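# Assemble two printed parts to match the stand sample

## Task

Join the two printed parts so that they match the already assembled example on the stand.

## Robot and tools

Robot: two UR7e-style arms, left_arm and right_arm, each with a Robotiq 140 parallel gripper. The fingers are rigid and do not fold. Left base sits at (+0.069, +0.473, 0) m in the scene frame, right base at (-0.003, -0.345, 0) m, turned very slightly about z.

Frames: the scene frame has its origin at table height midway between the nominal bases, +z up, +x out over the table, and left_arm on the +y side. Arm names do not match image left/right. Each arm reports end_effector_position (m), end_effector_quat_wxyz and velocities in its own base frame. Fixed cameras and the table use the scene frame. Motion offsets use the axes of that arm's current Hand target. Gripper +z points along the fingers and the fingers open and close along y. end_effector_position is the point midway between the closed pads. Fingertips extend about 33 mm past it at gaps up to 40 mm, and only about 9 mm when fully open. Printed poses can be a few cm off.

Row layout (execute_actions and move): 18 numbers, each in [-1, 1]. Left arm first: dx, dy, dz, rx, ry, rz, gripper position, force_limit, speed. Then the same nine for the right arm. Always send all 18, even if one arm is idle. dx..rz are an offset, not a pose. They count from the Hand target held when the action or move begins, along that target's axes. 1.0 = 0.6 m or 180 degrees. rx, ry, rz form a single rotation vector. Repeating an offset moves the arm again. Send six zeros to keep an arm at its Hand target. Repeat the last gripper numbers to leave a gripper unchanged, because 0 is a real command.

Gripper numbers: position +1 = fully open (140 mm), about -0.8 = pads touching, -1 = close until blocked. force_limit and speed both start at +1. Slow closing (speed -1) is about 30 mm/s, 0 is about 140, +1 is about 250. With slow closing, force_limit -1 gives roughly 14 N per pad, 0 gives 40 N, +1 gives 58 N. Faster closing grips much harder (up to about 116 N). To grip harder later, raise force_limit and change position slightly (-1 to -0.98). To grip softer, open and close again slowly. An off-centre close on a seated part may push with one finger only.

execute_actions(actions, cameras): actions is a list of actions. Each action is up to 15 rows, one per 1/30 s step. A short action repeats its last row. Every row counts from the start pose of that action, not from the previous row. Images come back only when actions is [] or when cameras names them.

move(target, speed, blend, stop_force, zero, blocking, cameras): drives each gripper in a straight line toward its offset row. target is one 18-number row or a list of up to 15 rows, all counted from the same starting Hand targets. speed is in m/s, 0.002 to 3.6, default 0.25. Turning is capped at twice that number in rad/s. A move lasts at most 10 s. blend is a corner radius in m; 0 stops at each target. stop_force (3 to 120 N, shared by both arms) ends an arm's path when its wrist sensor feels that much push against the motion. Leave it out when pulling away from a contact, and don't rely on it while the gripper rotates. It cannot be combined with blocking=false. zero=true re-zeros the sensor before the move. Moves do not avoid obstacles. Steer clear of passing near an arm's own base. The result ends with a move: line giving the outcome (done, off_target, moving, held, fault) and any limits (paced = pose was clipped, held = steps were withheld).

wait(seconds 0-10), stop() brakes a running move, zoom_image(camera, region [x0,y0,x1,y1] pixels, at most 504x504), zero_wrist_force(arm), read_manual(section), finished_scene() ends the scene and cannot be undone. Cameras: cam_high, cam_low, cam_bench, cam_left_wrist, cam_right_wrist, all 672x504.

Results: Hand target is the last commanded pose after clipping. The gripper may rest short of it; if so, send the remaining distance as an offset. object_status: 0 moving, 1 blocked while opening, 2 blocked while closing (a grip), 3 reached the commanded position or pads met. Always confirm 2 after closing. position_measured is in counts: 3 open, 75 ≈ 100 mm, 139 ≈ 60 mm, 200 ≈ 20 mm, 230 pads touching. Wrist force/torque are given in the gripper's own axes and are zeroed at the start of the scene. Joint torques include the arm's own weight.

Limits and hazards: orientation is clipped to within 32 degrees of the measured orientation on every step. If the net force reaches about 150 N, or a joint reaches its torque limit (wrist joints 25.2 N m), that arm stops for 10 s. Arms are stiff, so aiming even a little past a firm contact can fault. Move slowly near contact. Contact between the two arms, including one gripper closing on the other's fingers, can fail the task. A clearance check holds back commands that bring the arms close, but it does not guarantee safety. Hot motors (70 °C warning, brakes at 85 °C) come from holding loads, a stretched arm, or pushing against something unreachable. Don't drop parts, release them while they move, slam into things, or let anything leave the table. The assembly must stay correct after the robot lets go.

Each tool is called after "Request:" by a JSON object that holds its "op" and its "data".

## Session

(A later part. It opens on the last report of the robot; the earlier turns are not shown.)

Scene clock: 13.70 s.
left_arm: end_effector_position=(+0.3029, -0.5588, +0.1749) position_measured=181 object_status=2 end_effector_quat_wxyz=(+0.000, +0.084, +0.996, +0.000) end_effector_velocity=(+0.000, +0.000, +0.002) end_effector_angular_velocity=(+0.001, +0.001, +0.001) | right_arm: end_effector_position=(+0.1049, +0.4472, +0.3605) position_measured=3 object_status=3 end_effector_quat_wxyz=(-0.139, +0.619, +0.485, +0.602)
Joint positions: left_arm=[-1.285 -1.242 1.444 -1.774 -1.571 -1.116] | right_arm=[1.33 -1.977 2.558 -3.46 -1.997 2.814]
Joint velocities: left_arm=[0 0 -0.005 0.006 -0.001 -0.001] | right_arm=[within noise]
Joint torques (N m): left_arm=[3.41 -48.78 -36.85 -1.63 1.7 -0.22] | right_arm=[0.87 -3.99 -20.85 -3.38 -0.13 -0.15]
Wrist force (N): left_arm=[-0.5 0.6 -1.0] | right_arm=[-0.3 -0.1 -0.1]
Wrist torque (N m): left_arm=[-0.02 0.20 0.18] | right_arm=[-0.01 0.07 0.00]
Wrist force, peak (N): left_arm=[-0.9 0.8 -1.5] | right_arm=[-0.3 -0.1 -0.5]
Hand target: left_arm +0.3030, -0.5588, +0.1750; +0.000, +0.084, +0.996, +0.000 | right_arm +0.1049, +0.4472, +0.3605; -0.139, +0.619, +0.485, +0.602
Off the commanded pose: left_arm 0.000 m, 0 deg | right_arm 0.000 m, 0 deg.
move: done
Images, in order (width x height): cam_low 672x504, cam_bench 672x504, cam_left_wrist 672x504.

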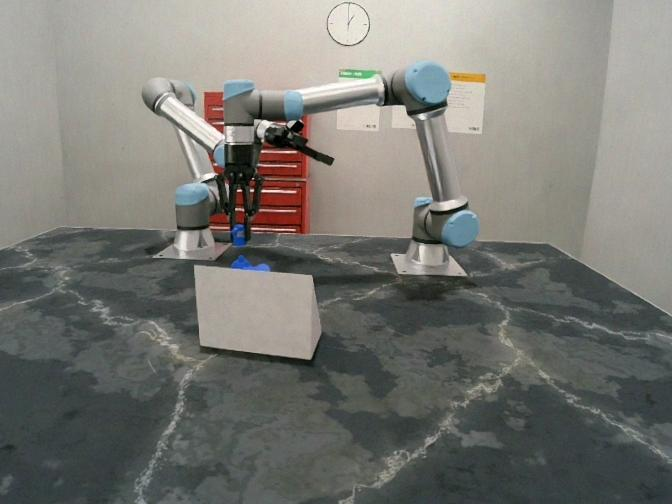

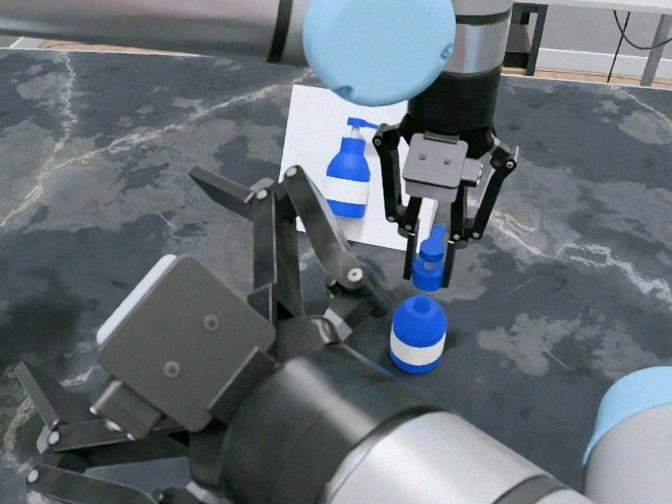

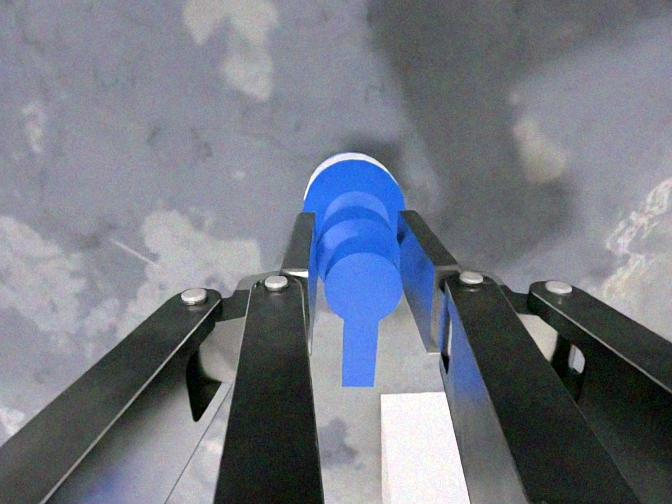

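Request:
{"op": "move", "data": {"target": [[0.0008,0.002,0.003,0,0,0,-1,-0.2,-1,0,0,0,0,0,0,1,1,1],[0.0008,0.002,0.058,0,0,0,-1,-0.2,-1,0,0,0,0,0,0,1,1,1]], "speed": 0.02, "stop_force": 12, "cameras": ["cam_bench","cam_left_wrist","cam_low"]}}

Request:
{"op": "zoom_image", "data": {"camera": "cam_bench", "region": [350, 200, 490, 380]}}

Request:
{"op": "zoom_image", "data": {"camera": "cam_low", "region": [180, 170, 320, 290]}}

Request:
{"op": "zoom_image", "data": {"camera": "cam_left_wrist", "region": [290, 130, 430, 270]}}

Scene clock: 17.03 s.
left_arm: end_effector_position=(+0.3027, -0.5576, +0.1402) position_measured=181 object_status=2 end_effector_quat_wxyz=(+0.000, +0.084, +0.996, +0.000) | right_arm: end_effector_position=(+0.1049, +0.4472, +0.3605) position_measured=3 object_status=3 end_effector_quat_wxyz=(-0.139, +0.619, +0.485, +0.602)
Joint positions: left_arm=[-1.285 -1.225 1.512 -1.859 -1.571 -1.116] | right_arm=[1.33 -1.977 2.558 -3.46 -1.997 2.814]
Joint torques (N m): left_arm=[-3.54 -50.84 -35.74 -1.64 2.02 -1.72] | right_arm=[1.85 -4.72 -21.62 -3.48 -0.12 -0.03]
Wrist force (N): left_arm=[-0.5 0.6 -1.0] | right_arm=[-0.2 -0.2 -0.2]
Wrist torque (N m): left_arm=[0.02 0.18 0.16] | right_arm=[-0.04 0.04 0.00]
Wrist force, peak (N): left_arm=[-0.5 0.4 -1.3] | right_arm=[-0.2 0.0 -0.5]
Hand target: left_arm +0.3027, -0.5576, +0.1402; +0.000, +0.084, +0.996, +0.000 | right_arm +0.1049, +0.4472, +0.3605; -0.139, +0.619, +0.485, +0.602
Off the commanded pose: left_arm 0.000 m, 0 deg | right_arm 0.000 m, 0 deg.
move: done
Images, in order (width x height): cam_low 672x504, cam_bench 672x504, cam_left_wrist 672x504.

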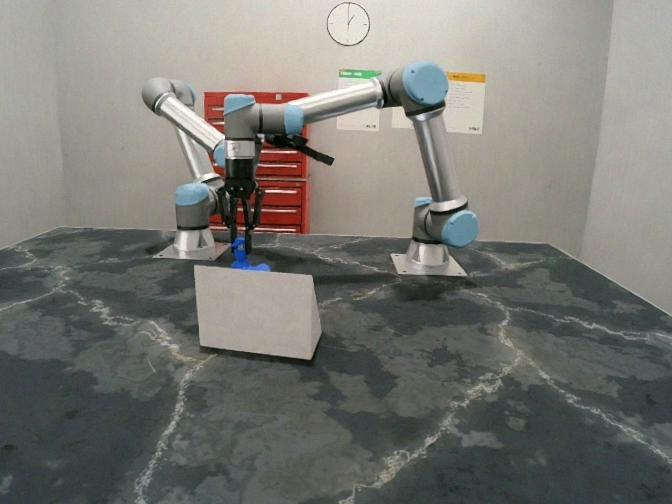

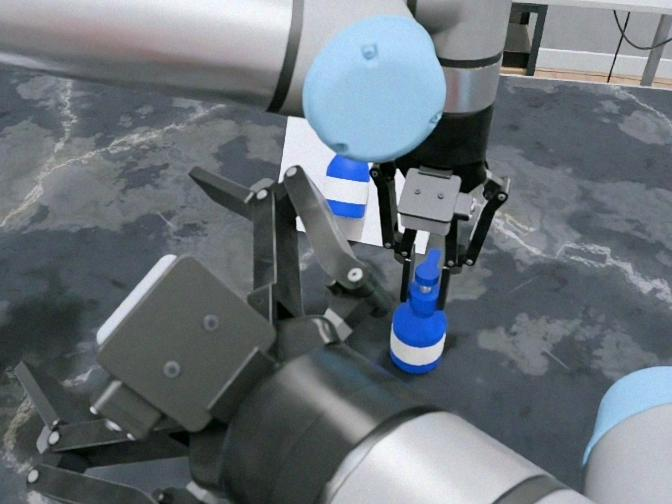

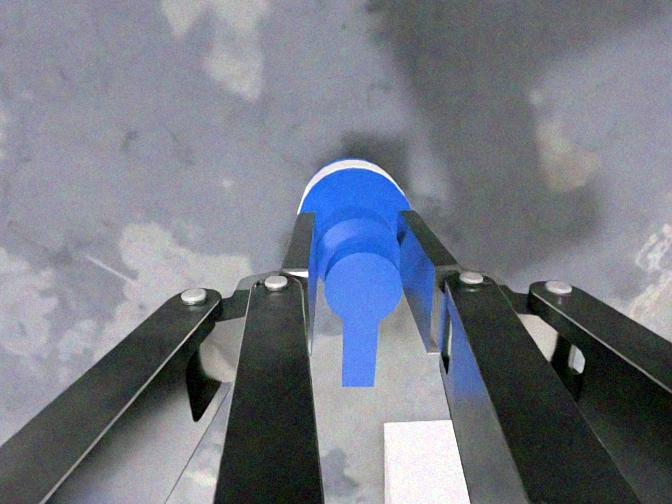

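Scaled by 2.800 from the camera's 672x504 image, which has a finer 960x720 frame.

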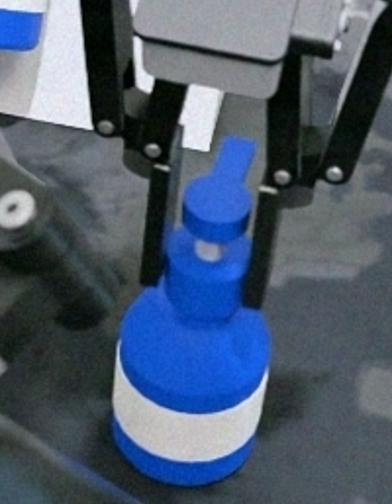

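Scaled by 3.600 from the camera's 672x504 image, which has a finer 960x720 frame.

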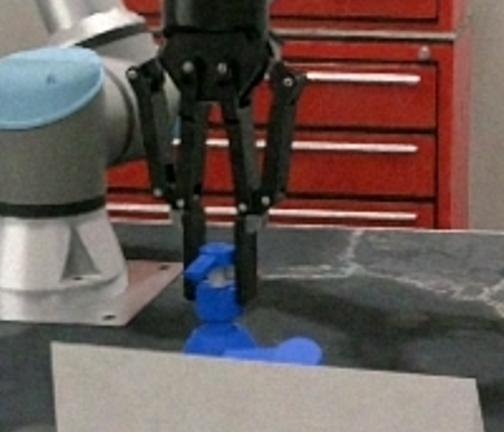

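Scaled by 3.600 from the camera's 672x504 image, which has a finer 960x720 frame.

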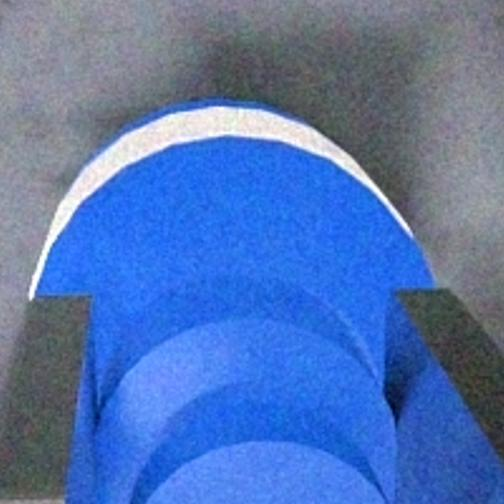

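Request:
{"op": "move", "data": {"target": [0,0,0.04,0,0,0,-1,-0.2,-1,0,0,0,0,0,0,1,1,1], "speed": 0.012, "stop_force": 15, "cameras": ["cam_bench","cam_left_wrist","cam_low"]}}

Request:
{"op": "zoom_image", "data": {"camera": "cam_bench", "region": [350, 200, 490, 380]}}

Request:
{"op": "zoom_image", "data": {"camera": "cam_low", "region": [180, 170, 320, 290]}}

Scene clock: 19.13 s.
left_arm: end_effector_position=(+0.3028, -0.5576, +0.1288) position_measured=181 object_status=2 end_effector_quat_wxyz=(+0.000, +0.084, +0.996, +0.000) | right_arm: end_effector_position=(+0.1049, +0.4472, +0.3605) position_measured=3 object_status=3 end_effector_quat_wxyz=(-0.139, +0.619, +0.485, +0.602)
Joint positions: left_arm=[-1.285 -1.217 1.531 -1.886 -1.571 -1.116] | right_arm=[1.33 -1.977 2.558 -3.46 -1.997 2.814]
Joint torques (N m): left_arm=[-5.21 -41 -27.89 -3.3 -0.13 -2] | right_arm=[0.38 -3.86 -21.25 -3.24 -0.13 -0.21]
Wrist force (N): left_arm=[1.6 2.8 -18.3] | right_arm=[-0.1 -0.1 0.1]
Wrist torque (N m): left_arm=[-0.07 0.03 0.13] | right_arm=[-0.02 0.04 0.00]
Wrist force, peak (N): left_arm=[2.7 4.5 -27.5] | right_arm=[-0.3 0.0 -0.6]
Hand target: left_arm +0.3028, -0.5576, +0.1288; +0.000, +0.084, +0.996, +0.000 (not the last commanded pose) | right_arm +0.1049, +0.4472, +0.3605; -0.139, +0.619, +0.485, +0.602
Off the commanded pose: left_arm 0.013 m, 0 deg | right_arm 0.000 m, 0 deg.
move: contact (left_arm)
Images, in order (width x height): cam_low 672x504, cam_bench 672x504, cam_left_wrist 672x504.

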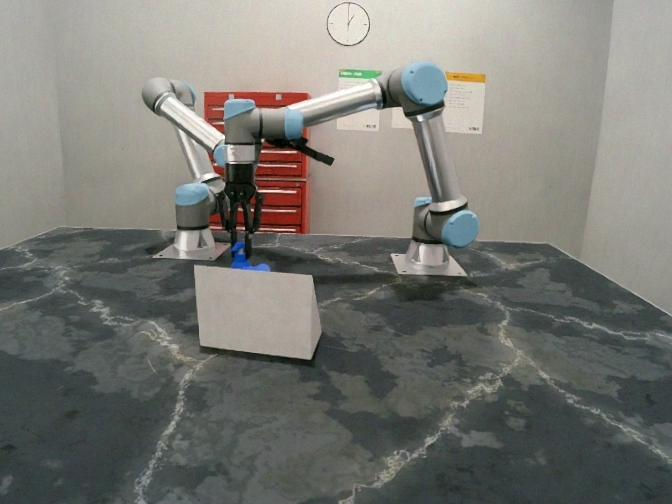

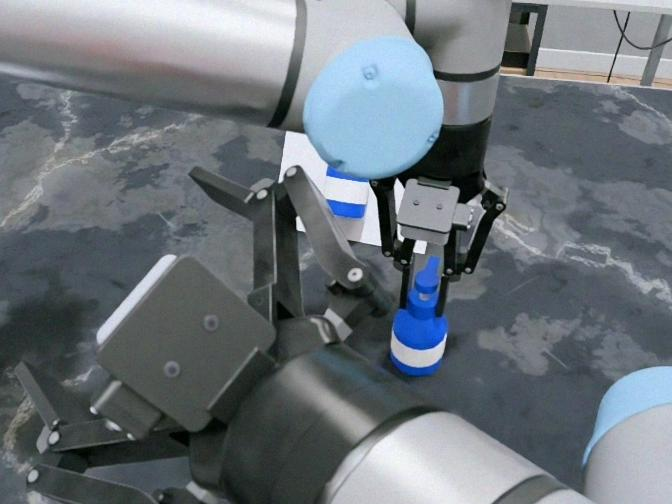

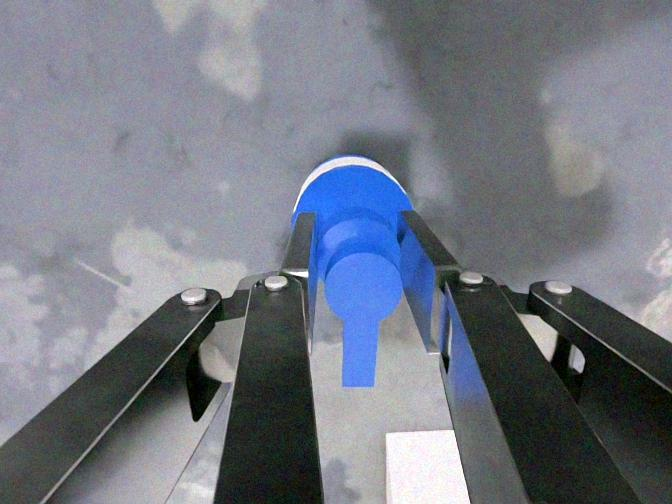

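Scaled by 2.800 from the camera's 672x504 image, which has a finer 960x720 frame.

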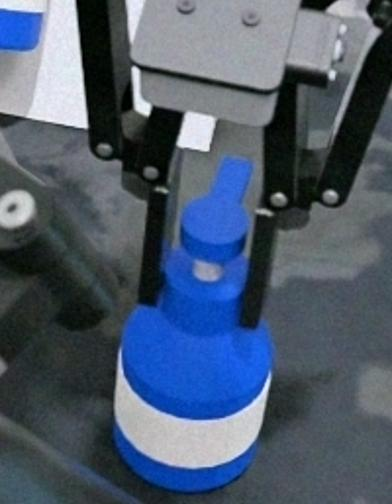

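Scaled by 3.600 from the camera's 672x504 image, which has a finer 960x720 frame.

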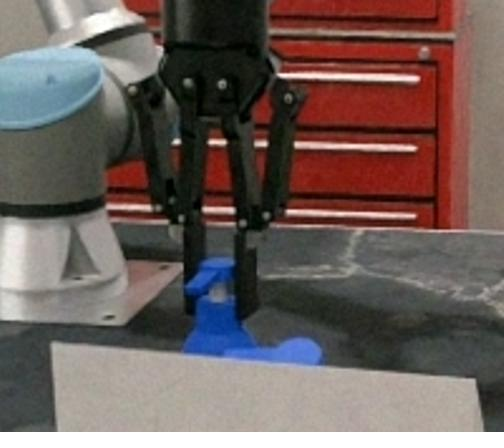

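Request:
{"op": "move", "data": {"target": [0,0,0.02,0,0,0,-1,-0.2,-1,0,0,0,0,0,0,1,1,1], "speed": 0.008, "stop_force": 22}}

Scene clock: 21.70 s.
left_arm: end_effector_position=(+0.3028, -0.5576, +0.1186) position_measured=181 object_status=2 end_effector_quat_wxyz=(+0.000, +0.084, +0.996, +0.000) | right_arm: end_effector_position=(+0.1049, +0.4472, +0.3605) position_measured=3 object_status=3 end_effector_quat_wxyz=(-0.139, +0.619, +0.485, +0.602)
Joint positions: left_arm=[-1.285 -1.209 1.548 -1.911 -1.571 -1.116] | right_arm=[1.33 -1.977 2.558 -3.46 -1.997 2.814]
Joint torques (N m): left_arm=[-4.71 -30.73 -19.49 -0.09 -0.18 -1.75] | right_arm=[0.38 -4.08 -21.3 -3.39 -0.06 -0.26]
Wrist force (N): left_arm=[-1.2 5.2 -35.4] | right_arm=[0.0 -0.2 -0.3]
Wrist torque (N m): left_arm=[-0.24 0.03 0.11] | right_arm=[-0.04 0.01 0.00]
Wrist force, peak (N): left_arm=[0.1 7.3 -45.8] | right_arm=[-0.4 -0.2 -0.3]
Hand target: left_arm +0.3028, -0.5576, +0.1186; +0.000, +0.084, +0.996, +0.000 (not the last commanded pose) | right_arm +0.1049, +0.4472, +0.3605; -0.139, +0.619, +0.485, +0.602
Off the commanded pose: left_arm 0.002 m, 0 deg | right_arm 0.000 m, 0 deg.
move: contact (left_arm)

Request:
{"op": "wait", "data": {"seconds": 0, "cameras": ["cam_bench","cam_left_wrist","cam_low"]}}

Request:
{"op": "zoom_image", "data": {"camera": "cam_bench", "region": [350, 200, 490, 380]}}

Request:
{"op": "zoom_image", "data": {"camera": "cam_low", "region": [180, 170, 320, 290]}}

Request:
{"op": "zoom_image", "data": {"camera": "cam_left_wrist", "region": [290, 150, 430, 290]}}

Scene clock: 21.80 s.
left_arm: end_effector_position=(+0.3028, -0.5576, +0.1186) position_measured=181 object_status=2 end_effector_quat_wxyz=(+0.000, +0.084, +0.996, +0.000) | right_arm: end_effector_position=(+0.1049, +0.4472, +0.3605) position_measured=3 object_status=3 end_effector_quat_wxyz=(-0.139, +0.619, +0.485, +0.602)
Joint positions: left_arm=[-1.285 -1.209 1.548 -1.911 -1.571 -1.116] | right_arm=[1.33 -1.977 2.558 -3.46 -1.997 2.814]
Joint torques (N m): left_arm=[-4.4 -30.56 -19.76 -0.02 -0.27 -1.64] | right_arm=[0.61 -4.4 -22.11 -3.49 -0.14 -0.22]
Wrist force (N): left_arm=[-1.1 5.3 -35.3] | right_arm=[-0.1 -0.1 -0.2]
Wrist torque (N m): left_arm=[-0.23 0.00 0.11] | right_arm=[-0.02 0.04 0.00]
Wrist force, peak (N): left_arm=[-1.1 5.3 -35.3] | right_arm=[0.0 -0.2 -0.2]
Hand target: left_arm +0.3028, -0.5576, +0.1186; +0.000, +0.084, +0.996, +0.000 (not the last commanded pose) | right_arm +0.1049, +0.4472, +0.3605; -0.139, +0.619, +0.485, +0.602
Tool commands: left_gripper/position=-1.0 left_gripper/force_limit=-0.2 left_gripper/speed=-1.0 right_gripper/position=+1.0 right_gripper/force_limit=+1.0 right_gripper/speed=+1.0
Off the commanded pose: left_arm 0.002 m, 0 deg | right_arm 0.000 m, 0 deg.
Images, in order (width x height): cam_low 672x504, cam_bench 672x504, cam_left_wrist 672x504.

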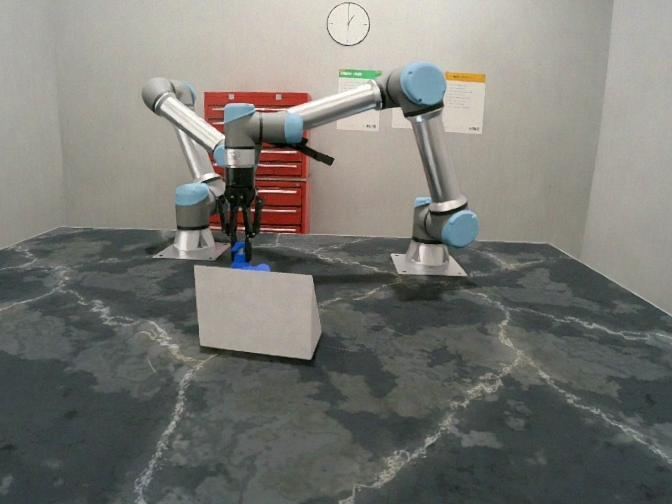

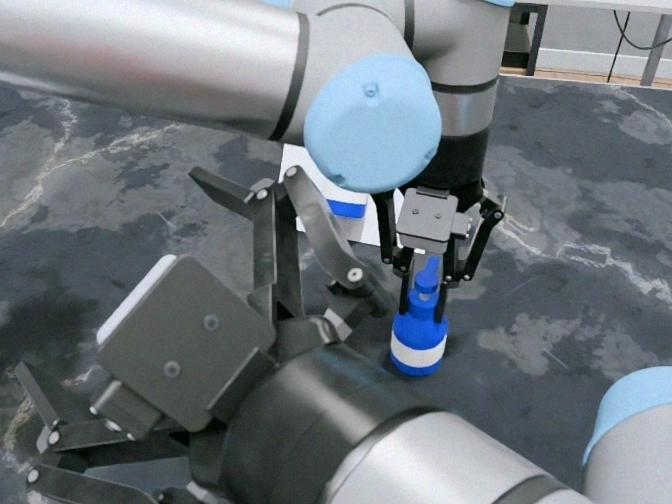

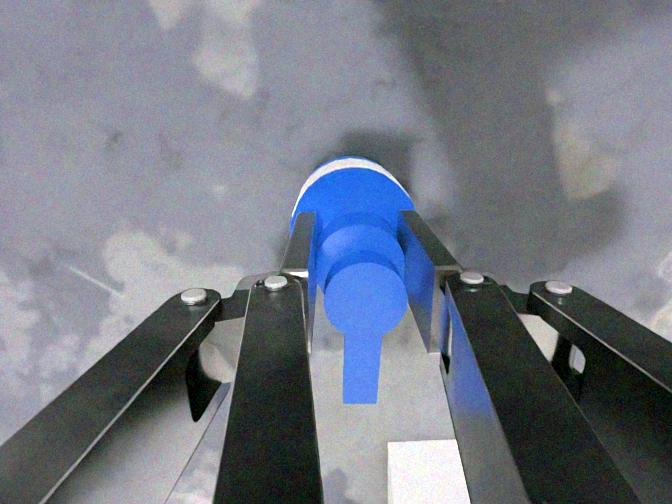

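Scaled by 2.800 from the camera's 672x504 image, which has a finer 960x720 frame.

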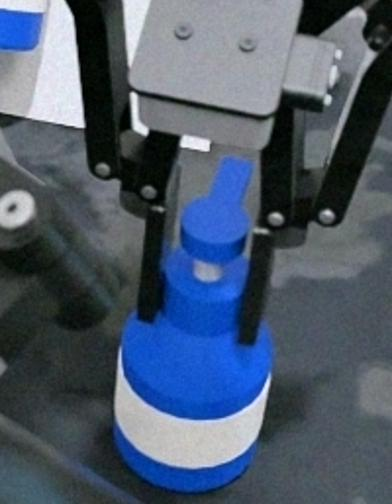

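Scaled by 3.600 from the camera's 672x504 image, which has a finer 960x720 frame.

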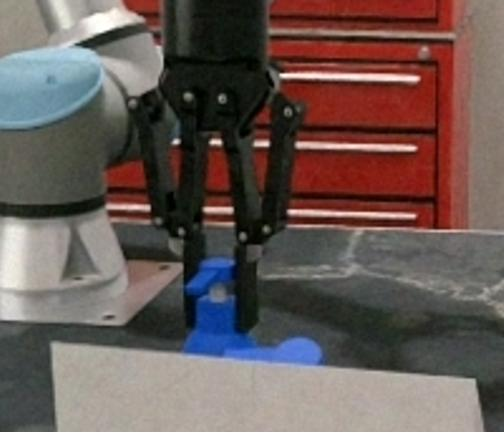

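Scaled by 3.600 from the camera's 672x504 image, which has a finer 960x720 frame.

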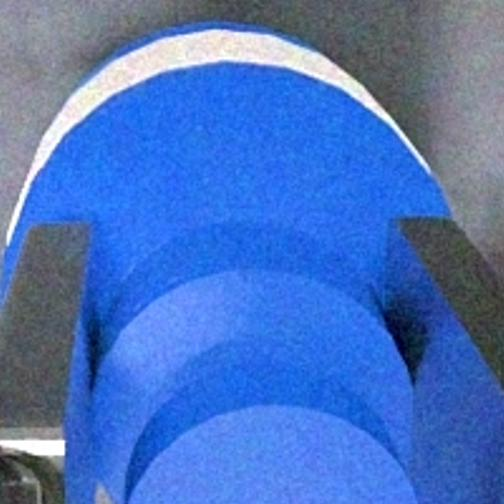

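Request:
{"op": "move", "data": {"target": [[0,0,-0.002,0,0,0,-1,-0.2,-1,0,0,0,0,0,0,1,1,1],[0,0,-0.002,0,0,0,-0.25,-0.2,-1,0,0,0,0,0,0,1,1,1]], "speed": 0.02, "cameras": ["cam_bench","cam_left_wrist","cam_low"]}}

Request:
{"op": "move", "data": {"target": [0,0,-0.2,0,0,0,-0.25,-0.2,-1,0,0,0,0,0,0,1,1,1], "speed": 0.12, "cameras": ["cam_bench","cam_left_wrist","cam_low","cam_high"]}}

Request:
{"op": "zoom_image", "data": {"camera": "cam_bench", "region": [350, 220, 490, 380]}}

Request:
{"op": "zoom_image", "data": {"camera": "cam_low", "region": [200, 210, 290, 290]}}

Request:
{"op": "zoom_image", "data": {"camera": "cam_left_wrist", "region": [280, 130, 440, 290]}}

Scene clock: 27.20 s.
left_arm: end_effector_position=(+0.3028, -0.5576, +0.1198) position_measured=160 object_status=0 end_effector_quat_wxyz=(+0.000, +0.084, +0.996, +0.000) | right_arm: end_effector_position=(+0.1049, +0.4472, +0.3605) position_measured=3 object_status=3 end_effector_quat_wxyz=(-0.139, +0.619, +0.485, +0.602)
Joint positions: left_arm=[-1.285 -1.21 1.546 -1.908 -1.571 -1.116] | right_arm=[1.33 -1.977 2.558 -3.46 -1.997 2.814]
Joint torques (N m): left_arm=[-4.79 -51.74 -33.98 -4.27 -0.3 -1.78] | right_arm=[0.56 -4.36 -22.1 -3.5 -0.17 -0.17]
Wrist force (N): left_arm=[-0.4 0.6 -1.1] | right_arm=[-0.2 0.0 -0.2]
Wrist torque (N m): left_arm=[-0.03 0.17 0.13] | right_arm=[0.01 0.05 0.01]
Wrist force, peak (N): left_arm=[-1.3 5.3 -35.4] | right_arm=[-0.4 0.1 -0.4]
Hand target: left_arm +0.3028, -0.5576, +0.1198; +0.000, +0.084, +0.996, +0.000 | right_arm +0.1049, +0.4472, +0.3605; -0.139, +0.619, +0.485, +0.602
Off the commanded pose: left_arm 0.000 m, 0 deg | right_arm 0.000 m, 0 deg.
move: done
Images, in order (width x height): cam_low 672x504, cam_bench 672x504, cam_left_wrist 672x504.

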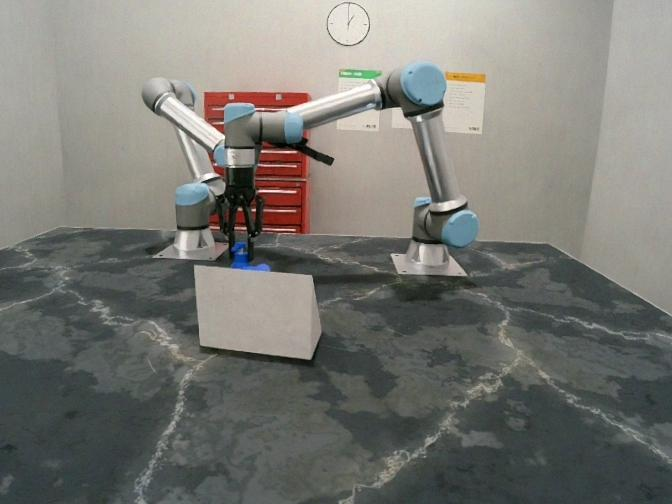

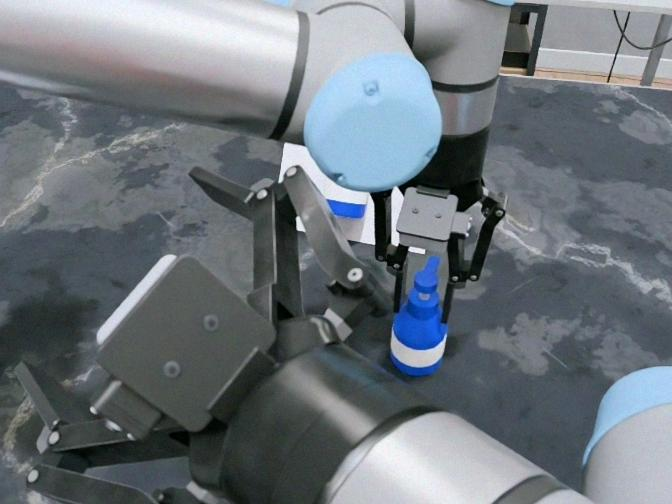

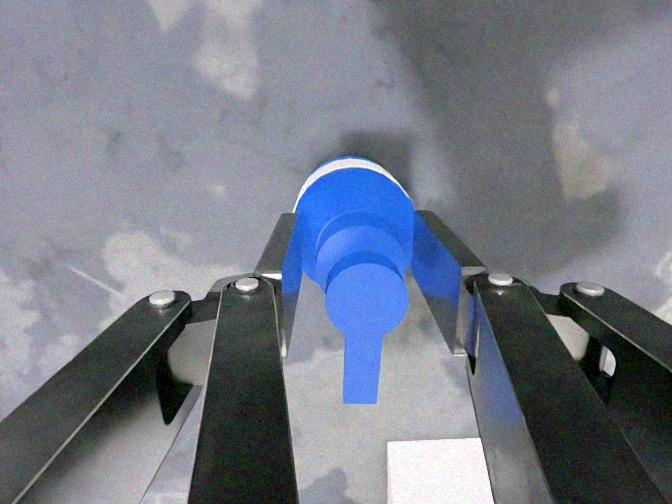

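Scene clock: 28.63 s.
left_arm: end_effector_position=(+0.3027, -0.5575, +0.2398) position_measured=160 object_status=3 end_effector_quat_wxyz=(+0.000, +0.084, +0.996, -0.001) | right_arm: end_effector_position=(+0.1049, +0.4472, +0.3605) position_measured=3 object_status=3 end_effector_quat_wxyz=(-0.139, +0.619, +0.485, +0.602)
Joint positions: left_arm=[-1.285 -1.264 1.307 -1.615 -1.571 -1.116] | right_arm=[1.33 -1.977 2.558 -3.46 -1.997 2.814]
Joint torques (N m): left_arm=[-3.34 -25.06 -31.31 -2.03 0.26 -1.25] | right_arm=[0.35 -4.09 -21.48 -3.48 -0.11 -0.09]
Wrist force (N): left_arm=[-0.7 0.5 -1.0] | right_arm=[-0.1 0.0 -0.2]
Wrist torque (N m): left_arm=[-0.01 0.19 0.14] | right_arm=[0.00 0.02 0.01]
Wrist force, peak (N): left_arm=[-0.4 0.4 -2.7] | right_arm=[-0.3 -0.4 -0.2]
Hand target: left_arm +0.3027, -0.5575, +0.2398; +0.000, +0.084, +0.996, +0.000 | right_arm +0.1049, +0.4472, +0.3605; -0.139, +0.619, +0.485, +0.602
Off the commanded pose: left_arm 0.000 m, 0 deg | right_arm 0.000 m, 0 deg.
move: done
Images, in order (width x height): cam_high 672x504, cam_low 672x504, cam_bench 672x504, cam_left_wrist 672x504.

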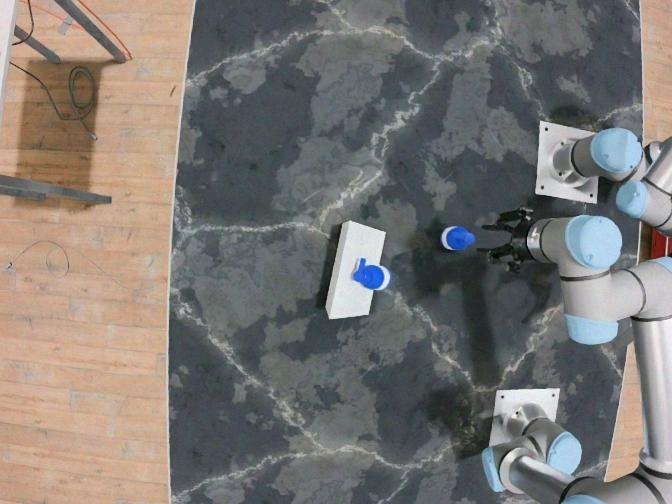

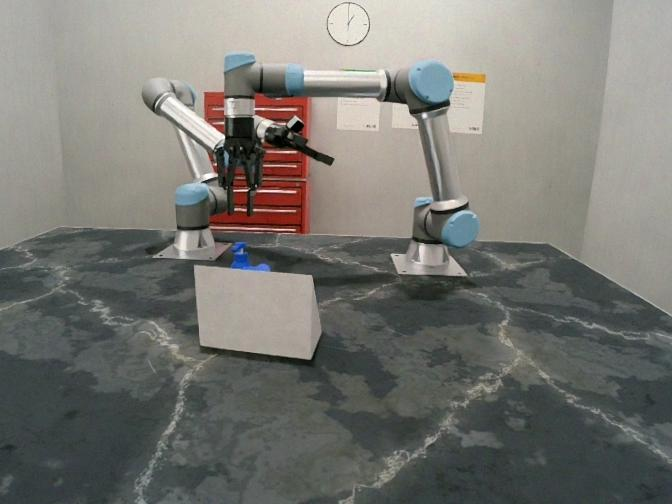

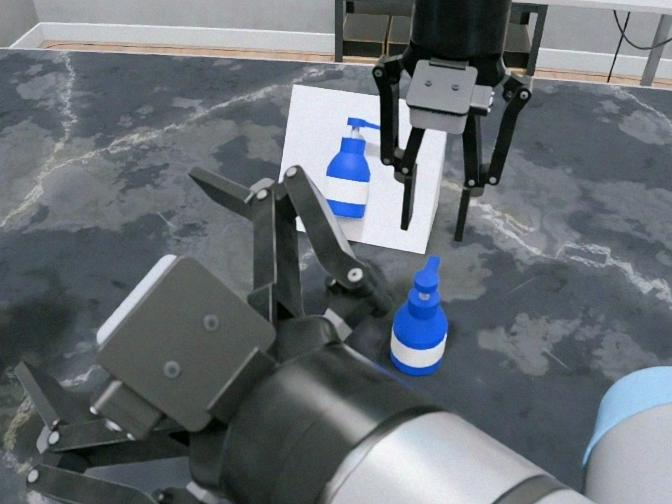

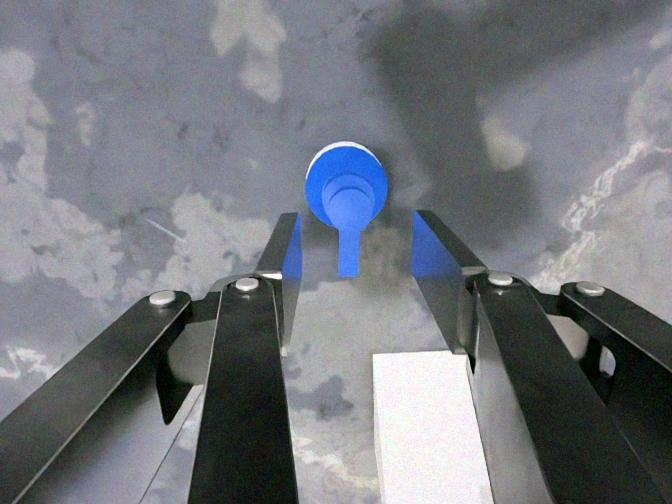

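Scaled by 3.150 from the camera's 672x504 image, which has a finer 960x720 frame.

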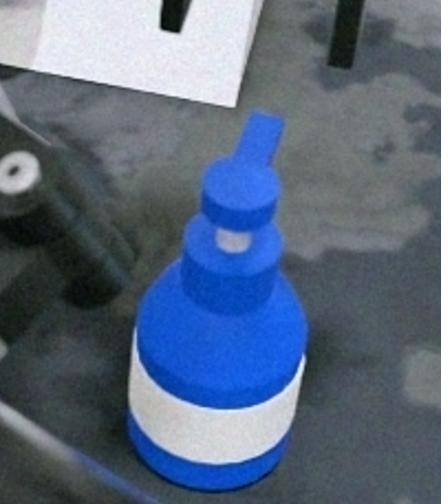

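Scaled by 5.600 from the camera's 672x504 image, which has a finer 960x720 frame.

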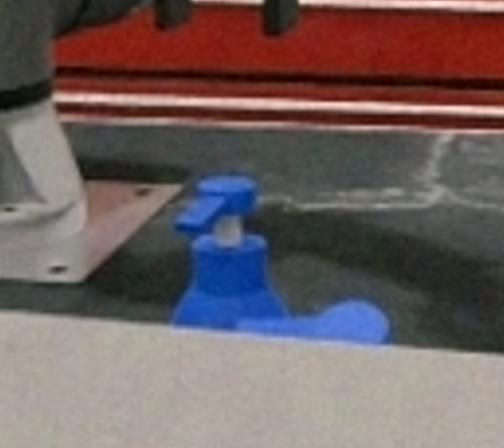

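Scaled by 3.150 from the camera's 672x504 image, which has a finer 960x720 frame.

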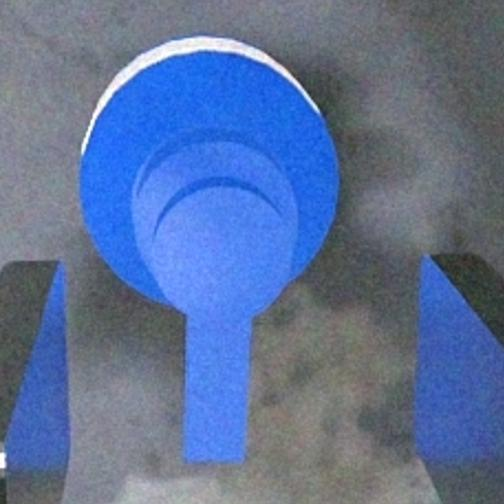

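Request:
{"op": "finished_scene", "data": {}}

The scene is finished: the task was done.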